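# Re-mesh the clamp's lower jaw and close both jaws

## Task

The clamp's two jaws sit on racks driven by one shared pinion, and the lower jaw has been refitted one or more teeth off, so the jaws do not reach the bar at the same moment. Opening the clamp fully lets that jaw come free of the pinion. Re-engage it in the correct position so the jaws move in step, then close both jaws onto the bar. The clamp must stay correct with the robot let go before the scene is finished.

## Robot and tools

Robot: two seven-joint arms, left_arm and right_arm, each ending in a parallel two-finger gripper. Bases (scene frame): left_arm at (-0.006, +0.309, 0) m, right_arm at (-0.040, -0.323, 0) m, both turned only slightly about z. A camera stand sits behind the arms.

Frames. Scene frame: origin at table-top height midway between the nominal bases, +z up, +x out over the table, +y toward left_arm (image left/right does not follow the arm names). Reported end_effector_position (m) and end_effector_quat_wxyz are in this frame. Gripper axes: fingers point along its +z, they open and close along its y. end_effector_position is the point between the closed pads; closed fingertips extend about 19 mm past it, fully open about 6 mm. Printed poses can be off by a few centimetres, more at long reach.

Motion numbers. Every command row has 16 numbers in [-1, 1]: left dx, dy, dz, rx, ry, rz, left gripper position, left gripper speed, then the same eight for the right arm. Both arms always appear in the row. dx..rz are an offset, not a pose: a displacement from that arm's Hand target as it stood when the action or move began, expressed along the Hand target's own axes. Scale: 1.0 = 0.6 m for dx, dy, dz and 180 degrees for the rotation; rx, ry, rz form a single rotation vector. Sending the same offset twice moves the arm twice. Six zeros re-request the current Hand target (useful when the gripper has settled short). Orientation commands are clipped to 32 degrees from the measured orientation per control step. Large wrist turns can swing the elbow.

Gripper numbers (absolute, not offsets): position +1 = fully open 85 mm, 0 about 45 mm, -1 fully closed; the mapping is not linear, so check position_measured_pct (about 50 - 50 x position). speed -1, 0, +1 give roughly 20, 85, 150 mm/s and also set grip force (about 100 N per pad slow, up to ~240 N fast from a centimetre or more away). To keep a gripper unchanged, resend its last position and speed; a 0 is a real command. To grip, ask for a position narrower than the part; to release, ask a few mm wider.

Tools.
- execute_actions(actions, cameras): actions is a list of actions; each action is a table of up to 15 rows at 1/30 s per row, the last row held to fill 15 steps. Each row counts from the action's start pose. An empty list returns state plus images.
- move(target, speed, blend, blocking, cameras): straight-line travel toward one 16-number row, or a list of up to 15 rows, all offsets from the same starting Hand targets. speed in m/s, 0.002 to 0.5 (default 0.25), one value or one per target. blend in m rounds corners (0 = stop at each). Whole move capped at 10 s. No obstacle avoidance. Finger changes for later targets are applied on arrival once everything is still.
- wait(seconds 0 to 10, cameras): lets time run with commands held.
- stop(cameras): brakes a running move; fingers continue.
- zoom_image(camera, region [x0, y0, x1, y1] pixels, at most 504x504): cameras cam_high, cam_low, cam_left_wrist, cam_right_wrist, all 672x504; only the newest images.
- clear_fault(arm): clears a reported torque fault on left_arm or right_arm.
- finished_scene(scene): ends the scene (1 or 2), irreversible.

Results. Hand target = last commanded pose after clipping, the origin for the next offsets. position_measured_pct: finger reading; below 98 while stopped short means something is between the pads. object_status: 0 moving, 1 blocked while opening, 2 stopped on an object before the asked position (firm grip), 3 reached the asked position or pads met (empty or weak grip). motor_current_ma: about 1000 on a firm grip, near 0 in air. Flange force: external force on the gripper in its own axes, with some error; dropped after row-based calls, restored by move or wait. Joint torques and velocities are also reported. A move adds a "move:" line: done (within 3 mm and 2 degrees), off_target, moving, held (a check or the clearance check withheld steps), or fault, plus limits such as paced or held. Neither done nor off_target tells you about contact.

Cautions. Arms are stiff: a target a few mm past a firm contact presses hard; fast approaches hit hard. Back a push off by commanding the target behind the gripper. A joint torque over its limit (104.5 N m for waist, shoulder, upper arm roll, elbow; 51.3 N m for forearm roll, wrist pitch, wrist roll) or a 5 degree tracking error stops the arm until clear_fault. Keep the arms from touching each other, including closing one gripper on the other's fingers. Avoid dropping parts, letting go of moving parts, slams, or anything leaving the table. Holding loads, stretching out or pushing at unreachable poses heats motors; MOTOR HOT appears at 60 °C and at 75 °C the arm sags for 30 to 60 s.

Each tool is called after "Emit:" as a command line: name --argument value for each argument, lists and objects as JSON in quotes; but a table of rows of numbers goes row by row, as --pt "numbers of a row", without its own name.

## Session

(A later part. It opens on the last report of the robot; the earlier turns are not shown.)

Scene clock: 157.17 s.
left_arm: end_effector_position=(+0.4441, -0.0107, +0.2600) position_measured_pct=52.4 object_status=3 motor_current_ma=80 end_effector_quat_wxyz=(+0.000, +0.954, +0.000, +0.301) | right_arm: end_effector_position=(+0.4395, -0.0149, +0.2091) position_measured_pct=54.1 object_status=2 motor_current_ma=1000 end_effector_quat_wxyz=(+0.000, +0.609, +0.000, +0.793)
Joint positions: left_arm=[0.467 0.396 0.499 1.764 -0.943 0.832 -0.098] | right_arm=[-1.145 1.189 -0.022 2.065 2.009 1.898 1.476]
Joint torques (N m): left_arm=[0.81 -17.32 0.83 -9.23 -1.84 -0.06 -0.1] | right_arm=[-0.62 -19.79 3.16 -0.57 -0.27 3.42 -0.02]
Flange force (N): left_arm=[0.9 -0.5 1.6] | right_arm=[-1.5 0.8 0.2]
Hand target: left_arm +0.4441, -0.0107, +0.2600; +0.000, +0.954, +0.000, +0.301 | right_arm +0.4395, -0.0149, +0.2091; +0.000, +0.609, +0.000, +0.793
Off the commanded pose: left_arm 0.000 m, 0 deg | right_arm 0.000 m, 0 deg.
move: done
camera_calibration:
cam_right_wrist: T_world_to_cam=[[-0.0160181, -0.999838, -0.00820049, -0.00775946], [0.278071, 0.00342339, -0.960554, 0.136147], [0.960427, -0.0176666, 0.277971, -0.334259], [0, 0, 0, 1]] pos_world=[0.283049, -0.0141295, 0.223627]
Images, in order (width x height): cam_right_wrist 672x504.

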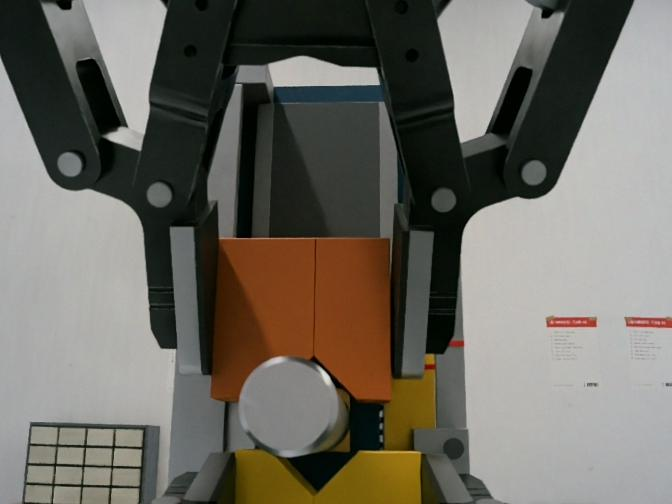

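Emit:
move --target '[0,0,0,0,0,0,-0.08,-1, 0,0,0,0,0,0,-0.09,-1]' --speed 0.02

Emit:
wait --seconds 1

Scene clock: 161.17 s.
left_arm: end_effector_position=(+0.4441, -0.0107, +0.2600) position_measured_pct=53.2 object_status=0 motor_current_ma=640 end_effector_quat_wxyz=(+0.000, +0.954, +0.000, +0.301) | right_arm: end_effector_position=(+0.4395, -0.0149, +0.2091) position_measured_pct=54.1 object_status=2 motor_current_ma=1000 end_effector_quat_wxyz=(+0.000, +0.610, +0.000, +0.793)
Joint positions: left_arm=[0.467 0.396 0.499 1.764 -0.943 0.832 -0.098] | right_arm=[-1.145 1.189 -0.022 2.065 2.009 1.898 1.475]
Joint torques (N m): left_arm=[0.61 -16.11 0.53 -9.08 -1.74 -0.25 -0.04] | right_arm=[-0.63 -19.62 3.04 -0.45 -0.34 3.27 0]
Flange force (N): left_arm=[0.8 -1.4 -1.1] | right_arm=[-1.3 0.7 0.6]
Hand target: left_arm +0.4441, -0.0107, +0.2600; +0.000, +0.954, +0.000, +0.301 | right_arm +0.4395, -0.0149, +0.2091; +0.000, +0.610, +0.000, +0.793
Off the commanded pose: left_arm 0.000 m, 0 deg | right_arm 0.000 m, 0 deg.
move: done

Scene clock: 162.17 s.
left_arm: end_effector_position=(+0.4441, -0.0107, +0.2600) position_measured_pct=53.7 object_status=3 motor_current_ma=890 end_effector_quat_wxyz=(+0.000, +0.954, +0.000, +0.301) | right_arm: end_effector_position=(+0.4395, -0.0149, +0.2091) position_measured_pct=54.1 object_status=2 motor_current_ma=1000 end_effector_quat_wxyz=(+0.000, +0.610, +0.000, +0.793)
Joint positions: left_arm=[0.467 0.396 0.499 1.764 -0.943 0.832 -0.098] | right_arm=[-1.145 1.189 -0.022 2.065 2.009 1.898 1.475]
Joint torques (N m): left_arm=[0.43 -15.52 0.28 -8.94 -1.79 -0.22 -0.05] | right_arm=[-0.63 -19.26 2.68 -0.16 -0.34 3.1 -0.03]
Flange force (N): left_arm=[0.9 -1.7 -2.5] | right_arm=[-1.0 0.1 1.4]
Hand target: left_arm +0.4441, -0.0107, +0.2600; +0.000, +0.954, +0.000, +0.301 | right_arm +0.4395, -0.0149, +0.2091; +0.000, +0.610, +0.000, +0.793
Tool commands: left_gripper/position=-0.08 left_gripper/speed=-1.0 right_gripper/position=-0.09 right_gripper/speed=-1.0
Off the commanded pose: left_arm 0.000 m, 0 deg | right_arm 0.000 m, 0 deg.
wait: 1.00 s; at rest by 0.17 s

Emit:
move --target '[0.01435,0,-0.0205,0,0,0,-0.08,-1, -0.0242,0,-0.0064,0,0,0,-0.09,-1]' --speed 0.02 --cameras '["cam_right_wrist","cam_left_wrist"]'

Scene clock: 166.13 s.
left_arm: end_effector_position=(+0.4440, -0.0107, +0.2750) position_measured_pct=53.7 object_status=3 motor_current_ma=890 end_effector_quat_wxyz=(+0.000, +0.954, +0.000, +0.301) | right_arm: end_effector_position=(+0.4395, -0.0149, +0.1941) position_measured_pct=54.1 object_status=2 motor_current_ma=1000 end_effector_quat_wxyz=(+0.000, +0.610, +0.000, +0.793)
Joint positions: left_arm=[0.454 0.378 0.515 1.738 -0.908 0.861 -0.144] | right_arm=[-1.144 1.228 -0.023 2.044 2.005 1.908 1.458]
Joint torques (N m): left_arm=[0.78 -16.27 0.57 -9.26 -1.8 -0.22 0.1] | right_arm=[-1.06 -18.85 2.34 -0.11 -0.38 2.79 -0.04]
Flange force (N): left_arm=[1.5 -1.6 -0.4] | right_arm=[0.2 1.1 2.2]
Hand target: left_arm +0.4440, -0.0107, +0.2750; +0.000, +0.954, +0.000, +0.301 | right_arm +0.4395, -0.0149, +0.1941; +0.000, +0.610, +0.000, +0.793
Off the commanded pose: left_arm 0.000 m, 0 deg | right_arm 0.000 m, 0 deg.
move: done
camera_calibration:
cam_left_wrist: T_world_to_cam=[[-0.0154254, -0.999839, -0.00918994, 0.000531515], [-0.827464, 0.0179246, -0.561232, 0.578481], [0.561307, -0.00105291, -0.827607, 0.127873], [0, 0, 0, 1]] pos_world=[0.406904, -0.00970295, 0.430495]
cam_right_wrist: T_world_to_cam=[[-0.0160179, -0.999838, -0.00820118, -0.00788077], [0.278071, 0.00342411, -0.960554, 0.121711], [0.960427, -0.0176666, 0.277971, -0.330186], [0, 0, 0, 1]] pos_world=[0.283149, -0.0141295, 0.208627]
Images, in order (width x height): cam_left_wrist 672x504, cam_right_wrist 672x504.

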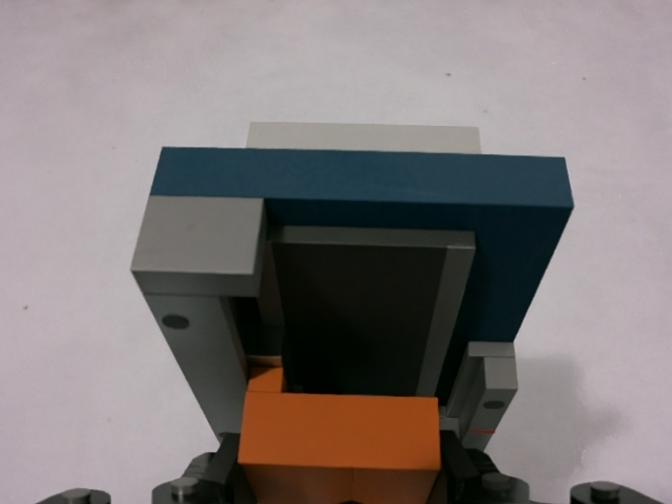

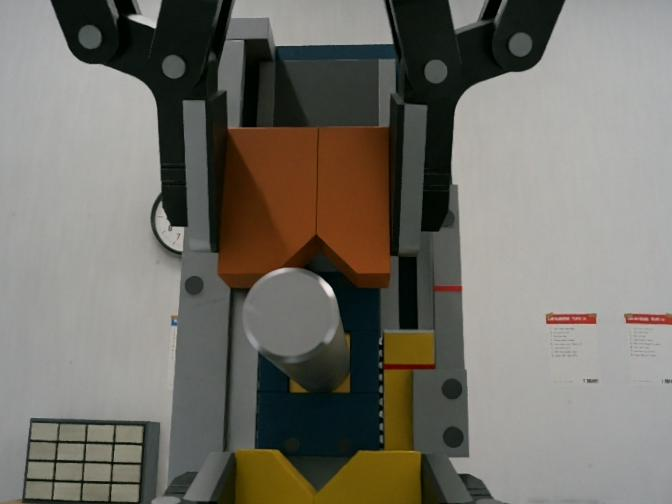

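Emit:
move --target '[0.01148,0,-0.0164,0,0,0,-0.08,-1, -0.01936,0,-0.00512,0,0,0,-0.09,-1]' --speed 0.02 --cameras '["cam_right_wrist","cam_low"]'

Scene clock: 169.73 s.
left_arm: end_effector_position=(+0.4440, -0.0107, +0.2870) position_measured_pct=53.7 object_status=3 motor_current_ma=890 end_effector_quat_wxyz=(+0.000, +0.954, +0.000, +0.301) | right_arm: end_effector_position=(+0.4395, -0.0149, +0.1821) position_measured_pct=54.1 object_status=2 motor_current_ma=1000 end_effector_quat_wxyz=(+0.000, +0.610, +0.000, +0.793)
Joint positions: left_arm=[0.444 0.365 0.527 1.715 -0.882 0.886 -0.178] | right_arm=[-1.143 1.26 -0.024 2.026 2.002 1.915 1.446]
Joint torques (N m): left_arm=[0.8 -18.11 0.68 -10.64 -2.22 -0.19 0.02] | right_arm=[-0.45 -21.33 4.01 -0.28 -0.43 4.33 0.09]
Flange force (N): left_arm=[-0.8 -1.6 3.3] | right_arm=[-4.4 0.2 -0.6]
Hand target: left_arm +0.4440, -0.0107, +0.2870; +0.000, +0.954, +0.000, +0.301 | right_arm +0.4395, -0.0149, +0.1821; +0.000, +0.609, +0.000, +0.793
Off the commanded pose: left_arm 0.000 m, 0 deg | right_arm 0.000 m, 0 deg.
move: done
camera_calibration:
cam_right_wrist: T_world_to_cam=[[-0.0160179, -0.999838, -0.00820118, -0.00797919], [0.278071, 0.00342411, -0.960554, 0.110184], [0.960427, -0.0176666, 0.277971, -0.32685], [0, 0, 0, 1]] pos_world=[0.283149, -0.0141295, 0.196627]
Images, in order (width x height): cam_low 672x504, cam_right_wrist 672x504.

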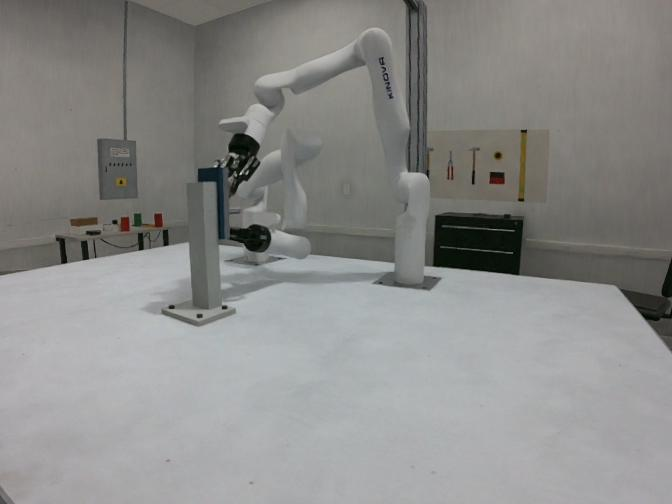

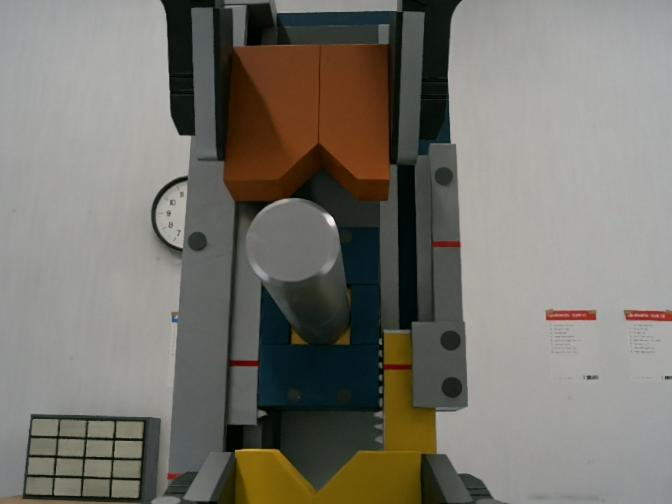

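Emit:
move --target '[0.0030,0,-0.00429,0,0,0,-0.08,-1, 0,0,0,0,0,0,-0.09,-1]' --speed 0.02 --cameras '["cam_right_wrist","cam_left_wrist"]'

Emit:
zoom_image --camera "cam_right_wrist" --region '[155, 200, 475, 500]'

Scene clock: 175.63 s.
left_arm: end_effector_position=(+0.4440, -0.0107, +0.2901) position_measured_pct=53.7 object_status=3 motor_current_ma=890 end_effector_quat_wxyz=(+0.000, +0.954, +0.000, +0.301) | right_arm: end_effector_position=(+0.4395, -0.0149, +0.1820) position_measured_pct=54.1 object_status=2 motor_current_ma=1000 end_effector_quat_wxyz=(+0.000, +0.610, +0.000, +0.793)
Joint positions: left_arm=[0.442 0.362 0.53 1.709 -0.875 0.892 -0.187] | right_arm=[-1.143 1.26 -0.024 2.026 2.002 1.915 1.446]
Joint torques (N m): left_arm=[0.94 -22.67 1.07 -12.8 -2.97 0.15 -0.24] | right_arm=[0.57 -26 7.07 -1.46 -0.81 6.93 0.1]
Flange force (N): left_arm=[-4.3 0.2 12.1] | right_arm=[-12.4 0.1 -5.9]
Hand target: left_arm +0.4440, -0.0107, +0.2902; +0.000, +0.954, +0.000, +0.301 | right_arm +0.4395, -0.0149, +0.1821; +0.000, +0.610, +0.000, +0.793
Off the commanded pose: left_arm 0.000 m, 0 deg | right_arm 0.000 m, 0 deg.
move: done
camera_calibration:
cam_left_wrist: T_world_to_cam=[[-0.0154269, -0.999839, -0.00918942, 0.000669106], [-0.82751, 0.0179256, -0.561164, 0.586861], [0.561238, -0.00105268, -0.827654, 0.140474], [0, 0, 0, 1]] pos_world=[0.406805, -0.00970295, 0.445595]
cam_right_wrist: T_world_to_cam=[[-0.0160456, -0.999838, -0.00810427, -0.00799141], [0.277978, 0.00332504, -0.960582, 0.110118], [0.960453, -0.0176659, 0.277879, -0.326812], [0, 0, 0, 1]] pos_world=[0.283149, -0.0141297, 0.196527]
Images, in order (width x height): cam_left_wrist 672x504, cam_right_wrist 672x504.

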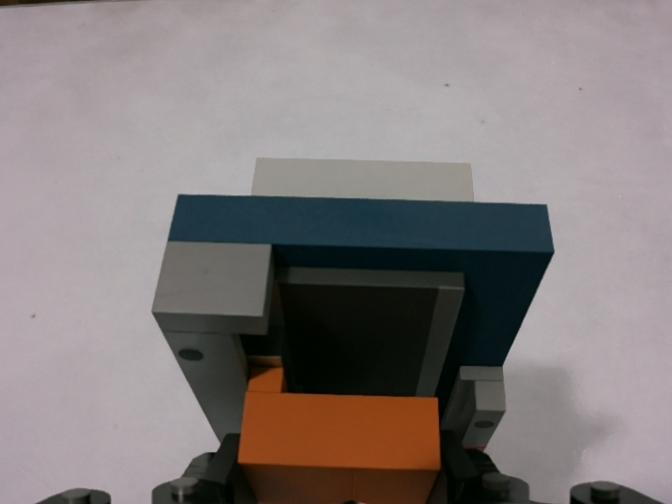

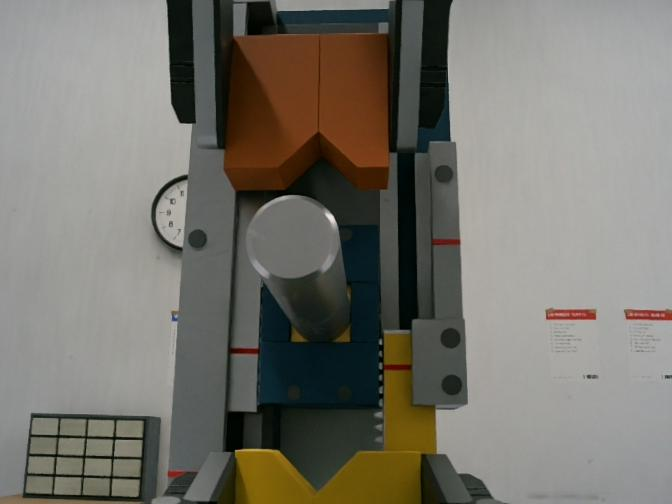

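Scaled by 1.575.

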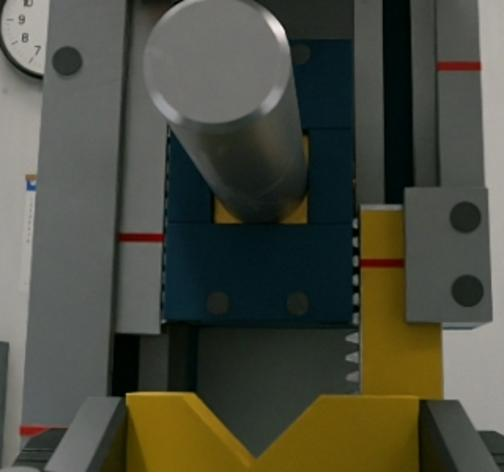

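Emit:
move --target '[0,0,0,0,0,0,-0.08,-1, -0.00484,0,-0.00128,0,0,0,-0.09,-1]' --speed 0.02 --cameras '["cam_right_wrist"]'

Scene clock: 184.83 s.
left_arm: end_effector_position=(+0.4440, -0.0107, +0.2903) position_measured_pct=53.7 object_status=3 motor_current_ma=890 end_effector_quat_wxyz=(+0.000, +0.954, +0.000, +0.301) | right_arm: end_effector_position=(+0.4395, -0.0149, +0.1791) position_measured_pct=54.1 object_status=2 motor_current_ma=1000 end_effector_quat_wxyz=(+0.000, +0.609, +0.000, +0.793)
Joint positions: left_arm=[0.441 0.361 0.53 1.709 -0.875 0.892 -0.187] | right_arm=[-1.143 1.268 -0.024 2.021 2.001 1.916 1.443]
Joint torques (N m): left_arm=[0.61 -18.18 0.67 -10.49 -2.18 -0.19 0.05] | right_arm=[-0.47 -21.44 4.11 -0.44 -0.59 4.4 0.03]
Flange force (N): left_arm=[-0.4 -0.6 3.5] | right_arm=[-4.3 0.5 -0.4]
Hand target: left_arm +0.4440, -0.0107, +0.2902; +0.000, +0.954, +0.000, +0.301 | right_arm +0.4395, -0.0149, +0.1791; +0.000, +0.610, +0.000, +0.793
Off the commanded pose: left_arm 0.000 m, 0 deg | right_arm 0.000 m, 0 deg.
move: done
camera_calibration:
cam_right_wrist: T_world_to_cam=[[-0.0160181, -0.999838, -0.00820049, -0.00800387], [0.278071, 0.00342339, -0.960554, 0.107303], [0.960427, -0.0176666, 0.277971, -0.326016], [0, 0, 0, 1]] pos_world=[0.283149, -0.0141295, 0.193627]
Images, in order (width x height): cam_right_wrist 672x504.

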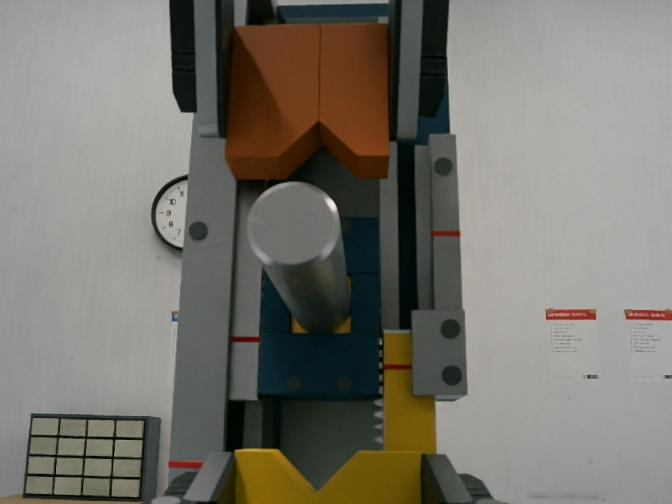

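Emit:
move --target '[0.00143,0,-0.00205,0,0,0,-0.08,-1, 0,0,0,0,0,0,-0.09,-1]' --speed 0.02

Scene clock: 191.23 s.
left_arm: end_effector_position=(+0.4440, -0.0107, +0.2917) position_measured_pct=53.7 object_status=3 motor_current_ma=890 end_effector_quat_wxyz=(+0.000, +0.954, +0.000, +0.301) | right_arm: end_effector_position=(+0.4395, -0.0149, +0.1791) position_measured_pct=54.1 object_status=2 motor_current_ma=1000 end_effector_quat_wxyz=(+0.000, +0.610, +0.000, +0.793)
Joint positions: left_arm=[0.44 0.36 0.532 1.706 -0.872 0.895 -0.192] | right_arm=[-1.143 1.268 -0.024 2.021 2.001 1.916 1.443]
Joint torques (N m): left_arm=[0.69 -18.34 0.7 -10.62 -2.22 -0.2 0.03] | right_arm=[-0.54 -21.49 4.04 -0.41 -0.63 4.34 0.06]
Flange force (N): left_arm=[-0.6 -0.7 3.8] | right_arm=[-4.6 0.6 -0.3]
Hand target: left_arm +0.4440, -0.0107, +0.2917; +0.000, +0.954, +0.000, +0.301 | right_arm +0.4395, -0.0149, +0.1791; +0.000, +0.610, +0.000, +0.793
Off the commanded pose: left_arm 0.000 m, 0 deg | right_arm 0.000 m, 0 deg.
move: done

Emit:
move --target '[0.00138,0,-0.00197,0,0,0,-0.08,-1, 0,0,0,0,0,0,-0.09,-1]' --speed 0.02 --cameras '["cam_right_wrist"]'

Emit:
move --target '[-0.00191,0,0.00273,0,0,0,-0.08,-1, 0.00323,0,0.00085,0,0,0,-0.09,-1]' --speed 0.01

Scene clock: 194.53 s.
left_arm: end_effector_position=(+0.4440, -0.0107, +0.2931) position_measured_pct=53.7 object_status=3 motor_current_ma=890 end_effector_quat_wxyz=(+0.000, +0.954, +0.000, +0.301) | right_arm: end_effector_position=(+0.4395, -0.0149, +0.1791) position_measured_pct=54.1 object_status=2 motor_current_ma=1000 end_effector_quat_wxyz=(+0.000, +0.610, +0.000, +0.793)
Joint positions: left_arm=[0.439 0.359 0.533 1.703 -0.869 0.898 -0.196] | right_arm=[-1.143 1.268 -0.024 2.021 2.001 1.916 1.443]
Joint torques (N m): left_arm=[0.61 -18.21 0.69 -10.56 -2.19 -0.17 -0.04] | right_arm=[-0.52 -21.33 4 -0.41 -0.58 4.38 0.07]
Flange force (N): left_arm=[-0.8 -0.5 3.8] | right_arm=[-4.2 0.6 -0.2]
Hand target: left_arm +0.4440, -0.0107, +0.2931; +0.000, +0.954, +0.000, +0.301 | right_arm +0.4395, -0.0149, +0.1791; +0.000, +0.610, +0.000, +0.793
Off the commanded pose: left_arm 0.000 m, 0 deg | right_arm 0.000 m, 0 deg.
move: done
camera_calibration:
cam_right_wrist: T_world_to_cam=[[-0.0160179, -0.999838, -0.00820118, -0.00800461], [0.278071, 0.00342411, -0.960554, 0.107207], [0.960427, -0.0176666, 0.277971, -0.325989], [0, 0, 0, 1]] pos_world=[0.283149, -0.0141295, 0.193527]
Images, in order (width x height): cam_right_wrist 672x504.

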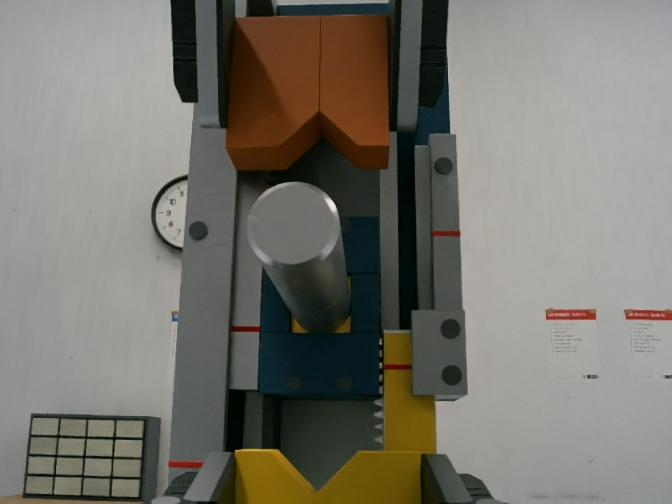

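Scene clock: 195.23 s.
left_arm: end_effector_position=(+0.4440, -0.0107, +0.2911) position_measured_pct=53.7 object_status=3 motor_current_ma=890 end_effector_quat_wxyz=(+0.000, +0.954, +0.000, +0.301) | right_arm: end_effector_position=(+0.4395, -0.0149, +0.1811) position_measured_pct=54.1 object_status=2 motor_current_ma=1000 end_effector_quat_wxyz=(+0.000, +0.610, +0.000, +0.793)
Joint positions: left_arm=[0.441 0.361 0.531 1.707 -0.873 0.894 -0.19] | right_arm=[-1.143 1.263 -0.024 2.024 2.002 1.915 1.445]
Joint torques (N m): left_arm=[0.24 -18.03 0.21 -10.16 -2.18 0.21 0] | right_arm=[-0.14 -21.88 4.37 -0.44 -0.7 4.53 0.13]
Flange force (N): left_arm=[-0.5 0.1 3.5] | right_arm=[-5.3 0.3 -1.2]
Hand target: left_arm +0.4440, -0.0107, +0.2911; +0.000, +0.954, +0.000, +0.301 | right_arm +0.4395, -0.0149, +0.1811; +0.000, +0.610, +0.000, +0.793
Off the commanded pose: left_arm 0.000 m, 0 deg | right_arm 0.000 m, 0 deg.
move: done

Emit:
move --target '[-0.00191,0,0.00273,0,0,0,-0.08,-1, 0.00323,0,0.00085,0,0,0,-0.09,-1]' --speed 0.01

Emit:
move --target '[-0.00191,0,0.00273,0,0,0,-0.08,-1, 0.00323,0,0.00085,0,0,0,-0.09,-1]' --speed 0.01 --cameras '["cam_right_wrist"]'

Scene clock: 197.23 s.
left_arm: end_effector_position=(+0.4440, -0.0107, +0.2892) position_measured_pct=53.7 object_status=3 motor_current_ma=890 end_effector_quat_wxyz=(+0.000, +0.954, +0.000, +0.301) | right_arm: end_effector_position=(+0.4395, -0.0149, +0.1831) position_measured_pct=54.1 object_status=2 motor_current_ma=1000 end_effector_quat_wxyz=(+0.000, +0.609, +0.000, +0.793)
Joint positions: left_arm=[0.442 0.363 0.529 1.711 -0.877 0.89 -0.184] | right_arm=[-1.143 1.258 -0.024 2.027 2.002 1.914 1.447]
Joint torques (N m): left_arm=[0.22 -16.53 0.18 -9.32 -1.81 0.05 0.05] | right_arm=[-0.02 -21.14 4.16 -0.3 -0.82 4.17 0.08]
Flange force (N): left_arm=[0.8 -0.1 0.8] | right_arm=[-3.9 -0.1 -0.6]
Hand target: left_arm +0.4440, -0.0107, +0.2891; +0.000, +0.954, +0.000, +0.301 | right_arm +0.4395, -0.0149, +0.1831; +0.000, +0.609, +0.000, +0.793
Off the commanded pose: left_arm 0.000 m, 0 deg | right_arm 0.000 m, 0 deg.
move: done

Scene clock: 197.93 s.
left_arm: end_effector_position=(+0.4440, -0.0107, +0.2871) position_measured_pct=53.7 object_status=3 motor_current_ma=890 end_effector_quat_wxyz=(+0.000, +0.954, +0.000, +0.301) | right_arm: end_effector_position=(+0.4395, -0.0149, +0.1851) position_measured_pct=54.1 object_status=2 motor_current_ma=1000 end_effector_quat_wxyz=(+0.000, +0.609, +0.000, +0.793)
Joint positions: left_arm=[0.444 0.365 0.528 1.715 -0.882 0.886 -0.179] | right_arm=[-1.143 1.252 -0.024 2.03 2.003 1.913 1.449]
Joint torques (N m): left_arm=[0.26 -14.35 0.07 -8.56 -1.56 -0.23 -0.02] | right_arm=[-0.15 -19.26 3.09 0.27 -0.9 3.29 0.06]
Flange force (N): left_arm=[1.5 -1.4 -3.4] | right_arm=[-0.8 -0.9 1.9]
Hand target: left_arm +0.4440, -0.0107, +0.2871; +0.000, +0.954, +0.000, +0.301 | right_arm +0.4395, -0.0149, +0.1851; +0.000, +0.610, +0.000, +0.793
Off the commanded pose: left_arm 0.000 m, 0 deg | right_arm 0.000 m, 0 deg.
move: done
camera_calibration:
cam_right_wrist: T_world_to_cam=[[-0.0160181, -0.999838, -0.00820049, -0.00795549], [0.278071, 0.00342339, -0.960554, 0.11297], [0.960427, -0.0176666, 0.277971, -0.327656], [0, 0, 0, 1]] pos_world=[0.283149, -0.0141295, 0.199527]
Images, in order (width x height): cam_right_wrist 672x504.

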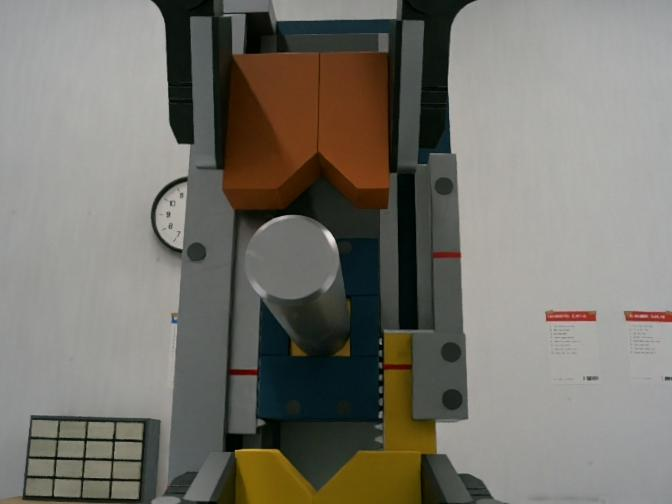

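Emit:
move --target '[0.00048,0,-0.00068,0,0,0,-0.08,-1, 0,0,0,0,0,0,-0.09,-1]' --speed 0.01 --cameras '["cam_left_wrist"]'

Scene clock: 207.20 s.
left_arm: end_effector_position=(+0.4440, -0.0107, +0.2876) position_measured_pct=53.7 object_status=3 motor_current_ma=890 end_effector_quat_wxyz=(+0.000, +0.954, +0.000, +0.301) | right_arm: end_effector_position=(+0.4395, -0.0149, +0.1851) position_measured_pct=54.1 object_status=2 motor_current_ma=1000 end_effector_quat_wxyz=(+0.000, +0.610, +0.000, +0.793)
Joint positions: left_arm=[0.444 0.364 0.528 1.714 -0.881 0.887 -0.18] | right_arm=[-1.143 1.252 -0.024 2.03 2.003 1.913 1.449]
Joint torques (N m): left_arm=[0.73 -17.32 0.78 -10.05 -1.92 -0.24 0.01] | right_arm=[-0.04 -19.98 3.46 -0.03 -0.82 3.57 0]
Flange force (N): left_arm=[0.0 -1.1 2.2] | right_arm=[-1.8 -0.6 0.7]
Hand target: left_arm +0.4440, -0.0107, +0.2876; +0.000, +0.954, +0.000, +0.301 | right_arm +0.4395, -0.0149, +0.1851; +0.000, +0.610, +0.000, +0.793
Off the commanded pose: left_arm 0.000 m, 0 deg | right_arm 0.000 m, 0 deg.
move: done
camera_calibration:
cam_left_wrist: T_world_to_cam=[[-0.0154259, -0.999839, -0.00918875, 0.00064544], [-0.82751, 0.0179244, -0.561164, 0.585458], [0.561238, -0.00105269, -0.827654, 0.138405], [0, 0, 0, 1]] pos_world=[0.406805, -0.00970295, 0.443095]
Images, in order (width x height): cam_left_wrist 672x504.

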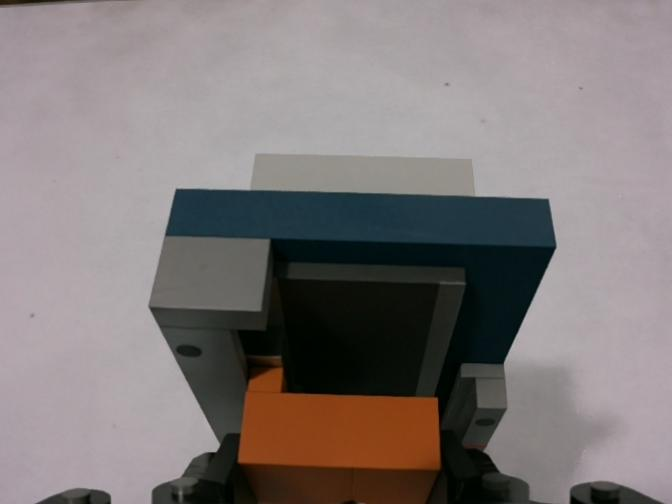

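Emit:
move --target '[-0.00957,0,0.01367,0,0,0,-0.08,-1, 0.01612,0,0.00427,0,0,0,-0.09,-1]' --speed 0.02

Emit:
move --target '[-0.00957,0,0.01367,0,0,0,-0.08,-1, 0.01612,0,0.00427,0,0,0,-0.09,-1]' --speed 0.02 --cameras '["cam_right_wrist"]'

Scene clock: 209.97 s.
left_arm: end_effector_position=(+0.4440, -0.0107, +0.2776) position_measured_pct=53.7 object_status=3 motor_current_ma=890 end_effector_quat_wxyz=(+0.000, +0.954, +0.000, +0.301) | right_arm: end_effector_position=(+0.4395, -0.0149, +0.1951) position_measured_pct=54.1 object_status=2 motor_current_ma=1000 end_effector_quat_wxyz=(+0.000, +0.610, +0.000, +0.793)
Joint positions: left_arm=[0.451 0.375 0.518 1.733 -0.902 0.866 -0.151] | right_arm=[-1.144 1.226 -0.024 2.045 2.005 1.907 1.459]
Joint torques (N m): left_arm=[0.24 -16.85 0.09 -9.01 -2.12 0.14 0.21] | right_arm=[-0.07 -20.48 3.8 -0.32 -0.82 3.93 -0.04]
Flange force (N): left_arm=[2.5 0.3 0.1] | right_arm=[-2.7 -0.5 0.4]
Hand target: left_arm +0.4440, -0.0107, +0.2776; +0.000, +0.954, +0.000, +0.301 | right_arm +0.4395, -0.0149, +0.1951; +0.000, +0.610, +0.000, +0.793
Off the commanded pose: left_arm 0.000 m, 0 deg | right_arm 0.000 m, 0 deg.
move: done

Scene clock: 210.77 s.
left_arm: end_effector_position=(+0.4441, -0.0107, +0.2676) position_measured_pct=53.7 object_status=3 motor_current_ma=890 end_effector_quat_wxyz=(+0.000, +0.954, +0.000, +0.301) | right_arm: end_effector_position=(+0.4395, -0.0149, +0.2051) position_measured_pct=54.1 object_status=2 motor_current_ma=1000 end_effector_quat_wxyz=(+0.000, +0.610, +0.000, +0.793)
Joint positions: left_arm=[0.46 0.387 0.507 1.751 -0.925 0.847 -0.122] | right_arm=[-1.145 1.199 -0.023 2.059 2.008 1.901 1.471]
Joint torques (N m): left_arm=[0.25 -17.03 -0.01 -9.18 -1.75 0.19 0.07] | right_arm=[-0.01 -20.42 3.9 -0.29 -0.77 3.88 0.11]
Flange force (N): left_arm=[0.9 0.1 0.9] | right_arm=[-3.1 -0.5 0.0]
Hand target: left_arm +0.4441, -0.0107, +0.2676; +0.000, +0.954, +0.000, +0.301 | right_arm +0.4395, -0.0149, +0.2051; +0.000, +0.610, +0.000, +0.793
Off the commanded pose: left_arm 0.000 m, 0 deg | right_arm 0.000 m, 0 deg.
move: done
camera_calibration:
cam_right_wrist: T_world_to_cam=[[-0.0160179, -0.999838, -0.00820118, -0.00779298], [0.278071, 0.00342411, -0.960554, 0.132209], [0.960427, -0.0176666, 0.277971, -0.33312], [0, 0, 0, 1]] pos_world=[0.283049, -0.0141295, 0.219527]
Images, in order (width x height): cam_right_wrist 672x504.

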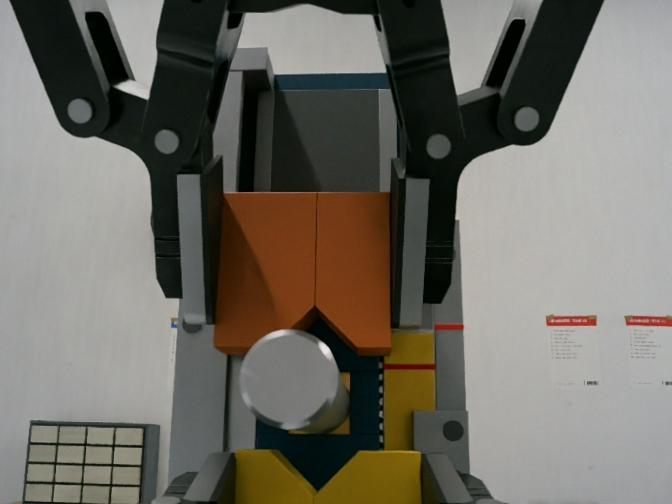

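Emit:
move --target '[-0.00861,0,0.0123,0,0,0,-0.08,-1, 0.01451,0,0.00384,0,0,0,-0.09,-1]' --speed 0.02 --cameras '["cam_right_wrist"]'

Scene clock: 216.87 s.
left_arm: end_effector_position=(+0.4441, -0.0107, +0.2586) position_measured_pct=53.7 object_status=3 motor_current_ma=890 end_effector_quat_wxyz=(+0.000, +0.954, +0.000, +0.301) | right_arm: end_effector_position=(+0.4395, -0.0149, +0.2141) position_measured_pct=54.1 object_status=2 motor_current_ma=1000 end_effector_quat_wxyz=(+0.000, +0.610, +0.000, +0.793)
Joint positions: left_arm=[0.468 0.398 0.497 1.767 -0.946 0.829 -0.094] | right_arm=[-1.146 1.175 -0.022 2.071 2.011 1.895 1.482]
Joint torques (N m): left_arm=[0.14 -17.36 0.13 -9.21 -1.98 0.46 0.13] | right_arm=[0.29 -20.46 4.04 -0.67 -0.48 3.75 -0.01]
Flange force (N): left_arm=[0.8 -0.3 1.3] | right_arm=[-2.6 -0.4 -1.7]
Hand target: left_arm +0.4441, -0.0107, +0.2586; +0.000, +0.954, +0.000, +0.301 | right_arm +0.4395, -0.0149, +0.2141; +0.000, +0.610, +0.000, +0.793
Off the commanded pose: left_arm 0.000 m, 0 deg | right_arm 0.000 m, 0 deg.
move: done
camera_calibration:
cam_right_wrist: T_world_to_cam=[[-0.0160179, -0.999838, -0.00820118, -0.00771917], [0.278071, 0.00342411, -0.960554, 0.140854], [0.960427, -0.0176666, 0.277971, -0.335622], [0, 0, 0, 1]] pos_world=[0.283049, -0.0141295, 0.228527]
Images, in order (width x height): cam_right_wrist 672x504.

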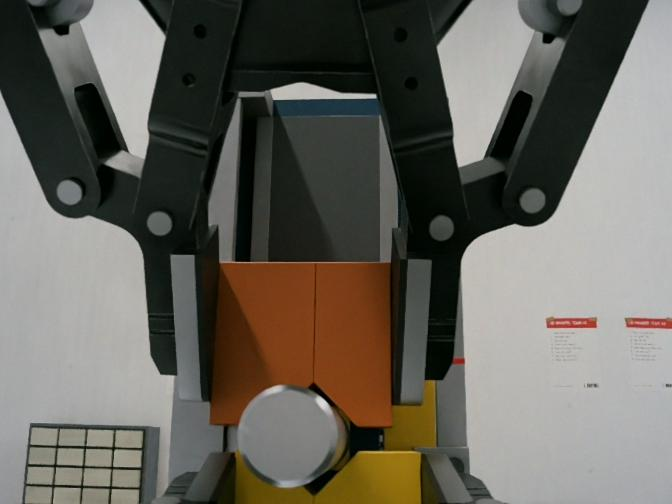

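Emit:
move --target '[-0.00077,0,0.00109,0,0,0,-0.08,-1, 0.00129,0,0.00034,0,0,0,-0.09,-1]' --speed 0.01

Emit:
move --target '[-0.00048,0,0.00068,0,0,0,-0.08,-1, 0.00081,0,0.00021,0,0,0,-0.09,-1]' --speed 0.01

Scene clock: 219.37 s.
left_arm: end_effector_position=(+0.4441, -0.0107, +0.2578) position_measured_pct=53.7 object_status=3 motor_current_ma=890 end_effector_quat_wxyz=(+0.000, +0.954, +0.000, +0.301) | right_arm: end_effector_position=(+0.4395, -0.0149, +0.2149) position_measured_pct=54.1 object_status=2 motor_current_ma=1000 end_effector_quat_wxyz=(+0.000, +0.610, +0.000, +0.793)
Joint positions: left_arm=[0.469 0.399 0.496 1.768 -0.948 0.827 -0.092] | right_arm=[-1.146 1.173 -0.022 2.072 2.011 1.894 1.483]
Joint torques (N m): left_arm=[0.12 -17.49 0.01 -9.13 -1.93 0.46 -0.01] | right_arm=[0.37 -20.61 3.92 -0.86 -0.44 3.69 -0.06]
Flange force (N): left_arm=[0.5 0.3 1.6] | right_arm=[-2.6 0.0 -2.1]
Hand target: left_arm +0.4441, -0.0107, +0.2578; +0.000, +0.954, +0.000, +0.301 | right_arm +0.4395, -0.0149, +0.2149; +0.000, +0.610, +0.000, +0.793
Off the commanded pose: left_arm 0.000 m, 0 deg | right_arm 0.000 m, 0 deg.
move: done

Scene clock: 220.07 s.
left_arm: end_effector_position=(+0.4441, -0.0107, +0.2573) position_measured_pct=53.7 object_status=3 motor_current_ma=890 end_effector_quat_wxyz=(+0.000, +0.954, +0.000, +0.301) | right_arm: end_effector_position=(+0.4395, -0.0149, +0.2154) position_measured_pct=54.1 object_status=2 motor_current_ma=1000 end_effector_quat_wxyz=(+0.000, +0.610, +0.000, +0.793)
Joint positions: left_arm=[0.47 0.399 0.496 1.769 -0.95 0.826 -0.09] | right_arm=[-1.146 1.172 -0.022 2.073 2.011 1.894 1.483]
Joint torques (N m): left_arm=[0.29 -16.55 0.18 -8.62 -1.74 0.38 0.01] | right_arm=[0.46 -21.4 4.5 -0.86 -0.51 4.13 0.02]
Flange force (N): left_arm=[1.5 -0.2 0.1] | right_arm=[-4.5 -0.3 -2.8]
Hand target: left_arm +0.4441, -0.0107, +0.2573; +0.000, +0.954, +0.000, +0.301 | right_arm +0.4395, -0.0149, +0.2154; +0.000, +0.609, +0.000, +0.793
Off the commanded pose: left_arm 0.000 m, 0 deg | right_arm 0.000 m, 0 deg.
move: done

Emit:
move --target '[-0.00038,0,0.00055,0,0,0,-0.08,-1, 0.00048,0,0.00013,0,0,0,-0.09,-1]' --speed 0.01 --cameras '["cam_right_wrist","cam_left_wrist"]'

Emit:
zoom_image --camera "cam_right_wrist" --region '[200, 330, 480, 504]'

Scene clock: 222.27 s.
left_arm: end_effector_position=(+0.4441, -0.0107, +0.2569) position_measured_pct=53.7 object_status=3 motor_current_ma=890 end_effector_quat_wxyz=(+0.000, +0.954, +0.000, +0.301) | right_arm: end_effector_position=(+0.4395, -0.0149, +0.2157) position_measured_pct=54.1 object_status=2 motor_current_ma=1000 end_effector_quat_wxyz=(+0.000, +0.610, +0.000, +0.793)
Joint positions: left_arm=[0.47 0.4 0.495 1.77 -0.951 0.826 -0.089] | right_arm=[-1.146 1.171 -0.022 2.073 2.011 1.894 1.484]
Joint torques (N m): left_arm=[0.25 -12.17 -0.09 -7.74 -1.45 -0.44 -0.06] | right_arm=[1.03 -22.76 5.33 -0.92 -1.05 5.08 0.03]
Flange force (N): left_arm=[2.2 -3.6 -9.1] | right_arm=[-7.4 -1.5 -2.8]
Hand target: left_arm +0.4441, -0.0107, +0.2569; +0.000, +0.954, +0.000, +0.301 | right_arm +0.4395, -0.0149, +0.2157; +0.000, +0.609, +0.000, +0.793
Off the commanded pose: left_arm 0.000 m, 0 deg | right_arm 0.000 m, 0 deg.
move: done
camera_calibration:
cam_left_wrist: T_world_to_cam=[[-0.0153995, -0.99984, -0.00905096, 0.000297727], [-0.827464, 0.0178251, -0.561235, 0.568322], [0.561307, -0.00115341, -0.827607, 0.112892], [0, 0, 0, 1]] pos_world=[0.406904, -0.00970252, 0.412395]
cam_right_wrist: T_world_to_cam=[[-0.0160179, -0.999838, -0.00820118, -0.00770523], [0.278071, 0.00342411, -0.960554, 0.142487], [0.960427, -0.0176666, 0.277971, -0.336094], [0, 0, 0, 1]] pos_world=[0.283049, -0.0141295, 0.230227]
Images, in order (width x height): cam_left_wrist 672x504, cam_right_wrist 672x504.

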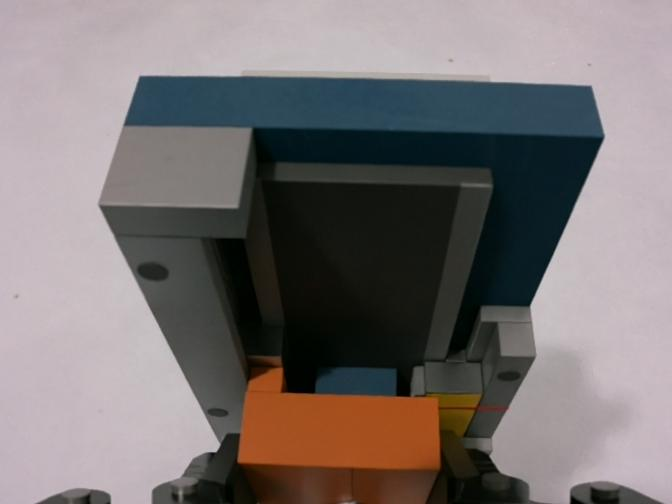

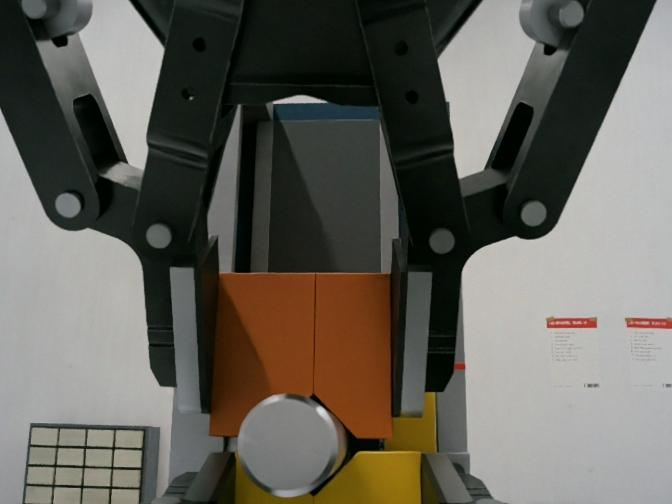

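Scaled by 1.800.

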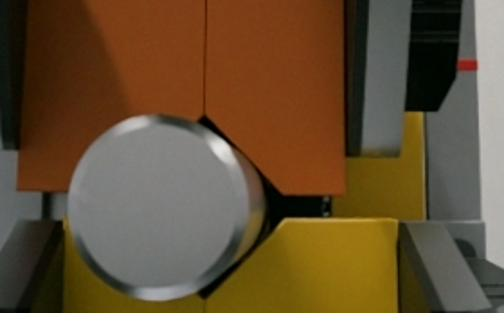

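Emit:
move --target '[0,0,0,0,0,0,0.1,-1, 0,0,0,0,0,0,-0.09,-1]' --speed 0.02

Emit:
move --target '[0,0,0,0,0,0,0.1,-1, 0.0002,0,0,0,0,0,-0.09,-1]' --speed 0.02 --cameras '["cam_right_wrist","cam_left_wrist"]'

Scene clock: 225.63 s.
left_arm: end_effector_position=(+0.4441, -0.0107, +0.2569) position_measured_pct=45.0 object_status=0 motor_current_ma=0 end_effector_quat_wxyz=(+0.000, +0.954, +0.000, +0.301) | right_arm: end_effector_position=(+0.4395, -0.0149, +0.2157) position_measured_pct=54.1 object_status=2 motor_current_ma=1000 end_effector_quat_wxyz=(+0.000, +0.609, +0.000, +0.793)
Joint positions: left_arm=[0.47 0.4 0.495 1.77 -0.951 0.825 -0.089] | right_arm=[-1.146 1.171 -0.022 2.073 2.011 1.894 1.484]
Joint torques (N m): left_arm=[0.59 -16.89 0.57 -8.91 -1.63 0.07 -0.01] | right_arm=[0.74 -22.67 5.18 -0.74 -1.12 5.15 -0.04]
Flange force (N): left_arm=[1.2 -0.4 0.9] | right_arm=[-7.5 -1.9 -1.6]
Hand target: left_arm +0.4441, -0.0107, +0.2569; +0.000, +0.954, +0.000, +0.301 | right_arm +0.4395, -0.0149, +0.2157; +0.000, +0.610, +0.000, +0.793
Off the commanded pose: left_arm 0.000 m, 0 deg | right_arm 0.000 m, 0 deg.
move: done

Scene clock: 226.33 s.
left_arm: end_effector_position=(+0.4441, -0.0107, +0.2569) position_measured_pct=45.0 object_status=3 motor_current_ma=0 end_effector_quat_wxyz=(+0.000, +0.954, +0.000, +0.301) | right_arm: end_effector_position=(+0.4395, -0.0149, +0.2158) position_measured_pct=54.1 object_status=2 motor_current_ma=1000 end_effector_quat_wxyz=(+0.000, +0.609, +0.000, +0.793)
Joint positions: left_arm=[0.47 0.4 0.495 1.77 -0.951 0.825 -0.089] | right_arm=[-1.146 1.171 -0.022 2.074 2.011 1.894 1.484]
Joint torques (N m): left_arm=[0.62 -16.88 0.64 -8.94 -1.67 0.14 0.01] | right_arm=[1.05 -23.62 5.73 -0.7 -1.52 5.81 -0.06]
Flange force (N): left_arm=[1.2 -0.7 1.0] | right_arm=[-9.7 -3.0 -1.3]
Hand target: left_arm +0.4441, -0.0107, +0.2569; +0.000, +0.954, +0.000, +0.301 | right_arm +0.4395, -0.0149, +0.2158; +0.000, +0.610, +0.000, +0.793
Off the commanded pose: left_arm 0.000 m, 0 deg | right_arm 0.000 m, 0 deg.
move: done
camera_calibration:
cam_left_wrist: T_world_to_cam=[[-0.0154829, -0.999839, -0.00910815, 0.000355029], [-0.827463, 0.0179263, -0.561234, 0.568322], [0.561307, -0.0011529, -0.827607, 0.112892], [0, 0, 0, 1]] pos_world=[0.406904, -0.00970277, 0.412395]
cam_right_wrist: T_world_to_cam=[[-0.016045, -0.999838, -0.00810417, -0.00771928], [0.27807, 0.00332341, -0.960555, 0.142582], [0.960427, -0.0176656, 0.277972, -0.336122], [0, 0, 0, 1]] pos_world=[0.283049, -0.0141297, 0.230327]
Images, in order (width x height): cam_left_wrist 672x504, cam_right_wrist 672x504.

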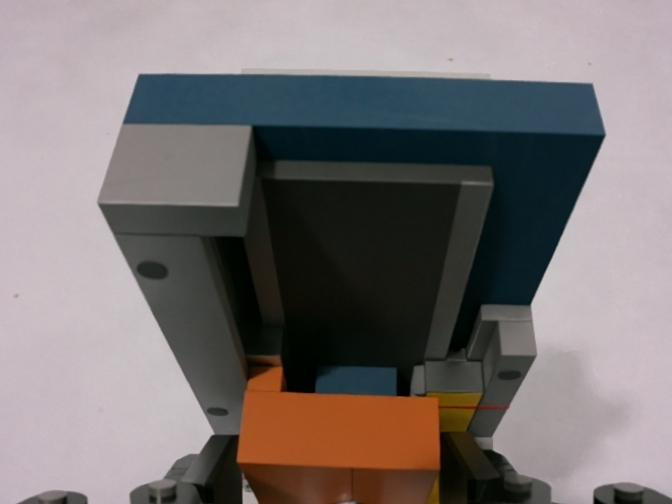

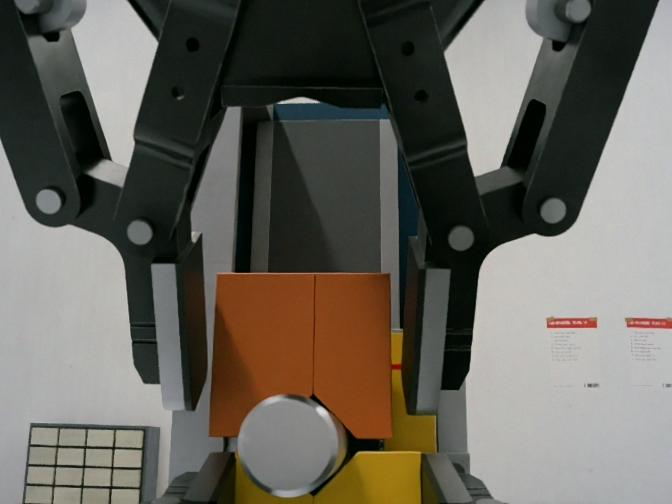

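Emit:
move --target '[0,0,0,0,0,0,0.1,-1, 0,0,0,0,0,0,0.1,-1]' --speed 0.02 --cameras '["cam_right_wrist","cam_left_wrist"]'

Emit:
zoom_image --camera "cam_right_wrist" --region '[200, 330, 480, 504]'

Scene clock: 229.27 s.
left_arm: end_effector_position=(+0.4441, -0.0107, +0.2569) position_measured_pct=45.0 object_status=3 motor_current_ma=0 end_effector_quat_wxyz=(+0.000, +0.954, +0.000, +0.301) | right_arm: end_effector_position=(+0.4395, -0.0149, +0.2159) position_measured_pct=45.0 object_status=0 motor_current_ma=0 end_effector_quat_wxyz=(+0.000, +0.610, +0.000, +0.793)
Joint positions: left_arm=[0.47 0.4 0.495 1.77 -0.951 0.825 -0.089] | right_arm=[-1.146 1.17 -0.022 2.074 2.011 1.893 1.484]
Joint torques (N m): left_arm=[0.62 -16.9 0.6 -8.93 -1.65 0.08 -0.02] | right_arm=[0.5 -20.45 3.94 -0.84 -0.37 3.48 -0.02]
Flange force (N): left_arm=[1.2 -0.5 0.9] | right_arm=[-2.3 0.1 -2.8]
Hand target: left_arm +0.4441, -0.0107, +0.2569; +0.000, +0.954, +0.000, +0.301 | right_arm +0.4395, -0.0149, +0.2158; +0.000, +0.610, +0.000, +0.793
Off the commanded pose: left_arm 0.000 m, 0 deg | right_arm 0.000 m, 0 deg.
move: done
camera_calibration:
cam_left_wrist: T_world_to_cam=[[-0.0154829, -0.999839, -0.00910815, 0.000355029], [-0.827463, 0.0179263, -0.561234, 0.568322], [0.561307, -0.0011529, -0.827607, 0.112892], [0, 0, 0, 1]] pos_world=[0.406904, -0.00970277, 0.412395]
cam_right_wrist: T_world_to_cam=[[-0.0159911, -0.999838, -0.00829749, -0.00768965], [0.278072, 0.00352409, -0.960554, 0.142584], [0.960427, -0.0176676, 0.27797, -0.336122], [0, 0, 0, 1]] pos_world=[0.283049, -0.0141293, 0.230328]
Images, in order (width x height): cam_left_wrist 672x504, cam_right_wrist 672x504.

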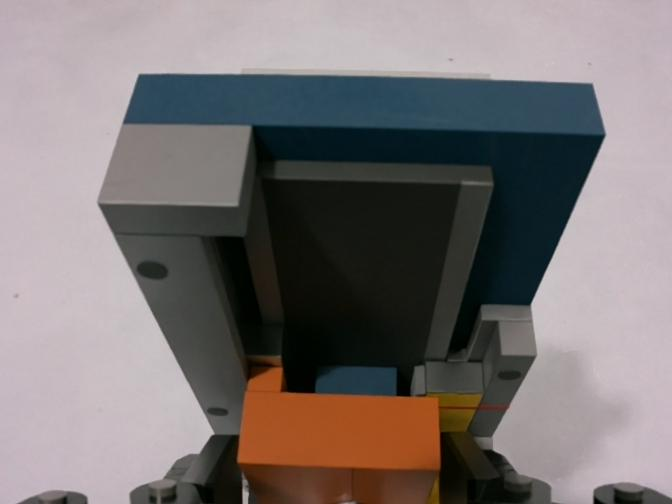

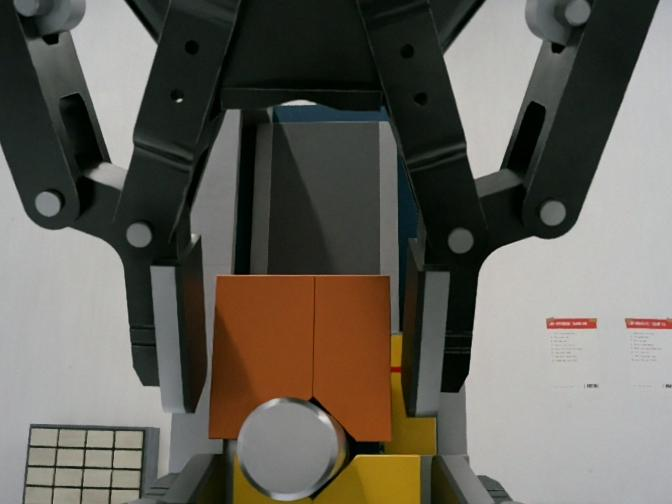

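Scaled by 1.800.

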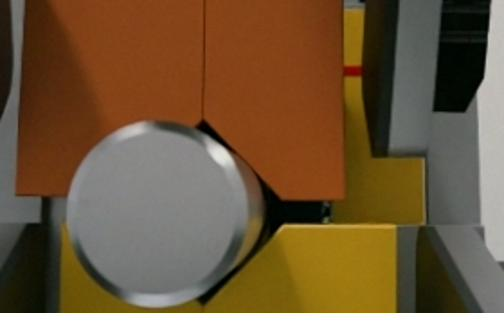

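Emit:
move --pt "0 0 0 0 0 0 0.6 -0.5 0 0 0 0 0 0 0.6 -0.5" --pt "0 0 -0.1333 0 0 0 0.6 -0.5 0.0341 0 -0.129 0 0 0 0.6 -0.5" --speed 0.08 --cameras '["cam_right_wrist","cam_left_wrist"]'

Emit:
zoom_image --camera "cam_right_wrist" --region '[160, 250, 480, 504]'

Scene clock: 233.40 s.
left_arm: end_effector_position=(+0.3981, -0.0107, +0.3223) position_measured_pct=19.9 object_status=3 motor_current_ma=0 end_effector_quat_wxyz=(+0.000, +0.954, +0.000, +0.301) | right_arm: end_effector_position=(+0.3594, -0.0150, +0.2157) position_measured_pct=19.9 object_status=3 motor_current_ma=0 end_effector_quat_wxyz=(+0.000, +0.610, +0.000, +0.793)
Joint positions: left_arm=[0.471 0.262 0.567 1.729 -0.801 0.973 -0.198] | right_arm=[-1.271 1.188 -0.142 2.169 1.79 2.011 1.389]
Joint torques (N m): left_arm=[0.65 -14.65 0.28 -9.63 -1.77 -0.07 0.03] | right_arm=[0.26 -19.15 3.28 0.51 -0.78 3.59 -0.08]
Flange force (N): left_arm=[0.5 -0.8 1.5] | right_arm=[-2.0 0.9 -2.0]
Hand target: left_arm +0.3981, -0.0107, +0.3224; +0.000, +0.954, +0.000, +0.301 | right_arm +0.3594, -0.0150, +0.2157; +0.000, +0.610, +0.000, +0.793
Off the commanded pose: left_arm 0.000 m, 0 deg | right_arm 0.000 m, 0 deg.
move: done
camera_calibration:
cam_left_wrist: T_world_to_cam=[[-0.0153443, -0.999841, -0.00913282, 0.000200289], [-0.827512, 0.0178255, -0.561165, 0.566948], [0.561239, -0.00105319, -0.827653, 0.192885], [0, 0, 0, 1]] pos_world=[0.360904, -0.0097027, 0.477795]
cam_right_wrist: T_world_to_cam=[[-0.0160179, -0.999838, -0.00820118, -0.00908665], [0.278071, 0.00342411, -0.960554, 0.164733], [0.960427, -0.0176666, 0.277971, -0.259262], [0, 0, 0, 1]] pos_world=[0.203049, -0.0142295, 0.230227]
Images, in order (width x height): cam_left_wrist 672x504, cam_right_wrist 672x504.

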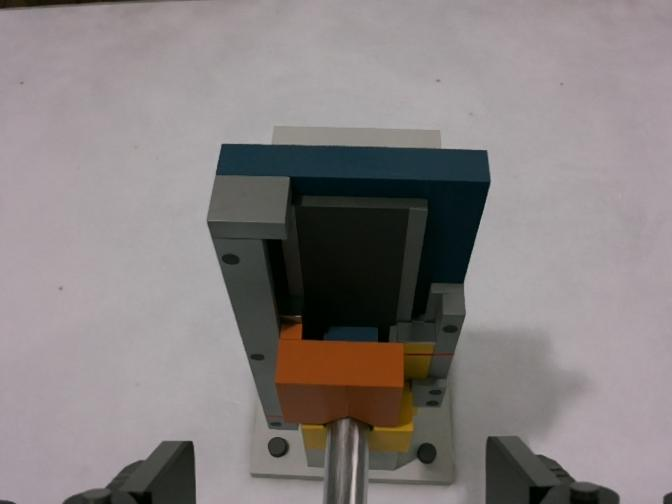

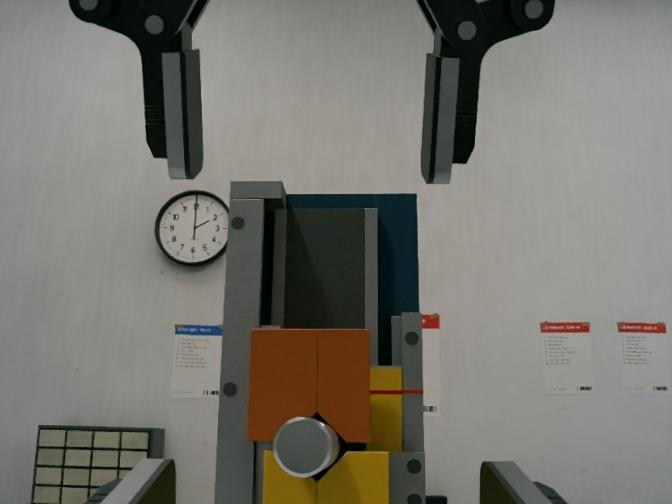

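Scaled by 1.575.

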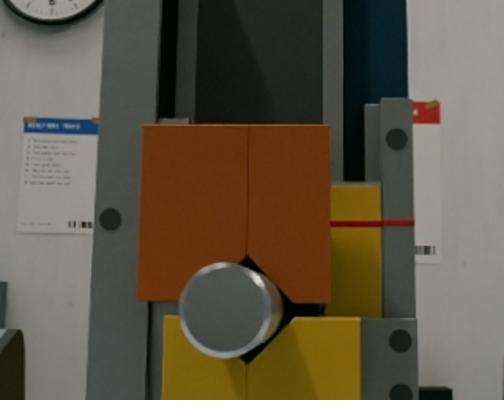

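Emit:
zoom_image --camera "cam_left_wrist" --region '[250, 320, 470, 470]'

Scaled by 2.291.

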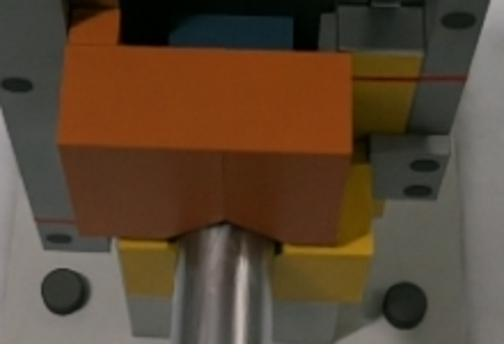

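Emit:
finished_scene --scene 1

The scene is finished: the task was done.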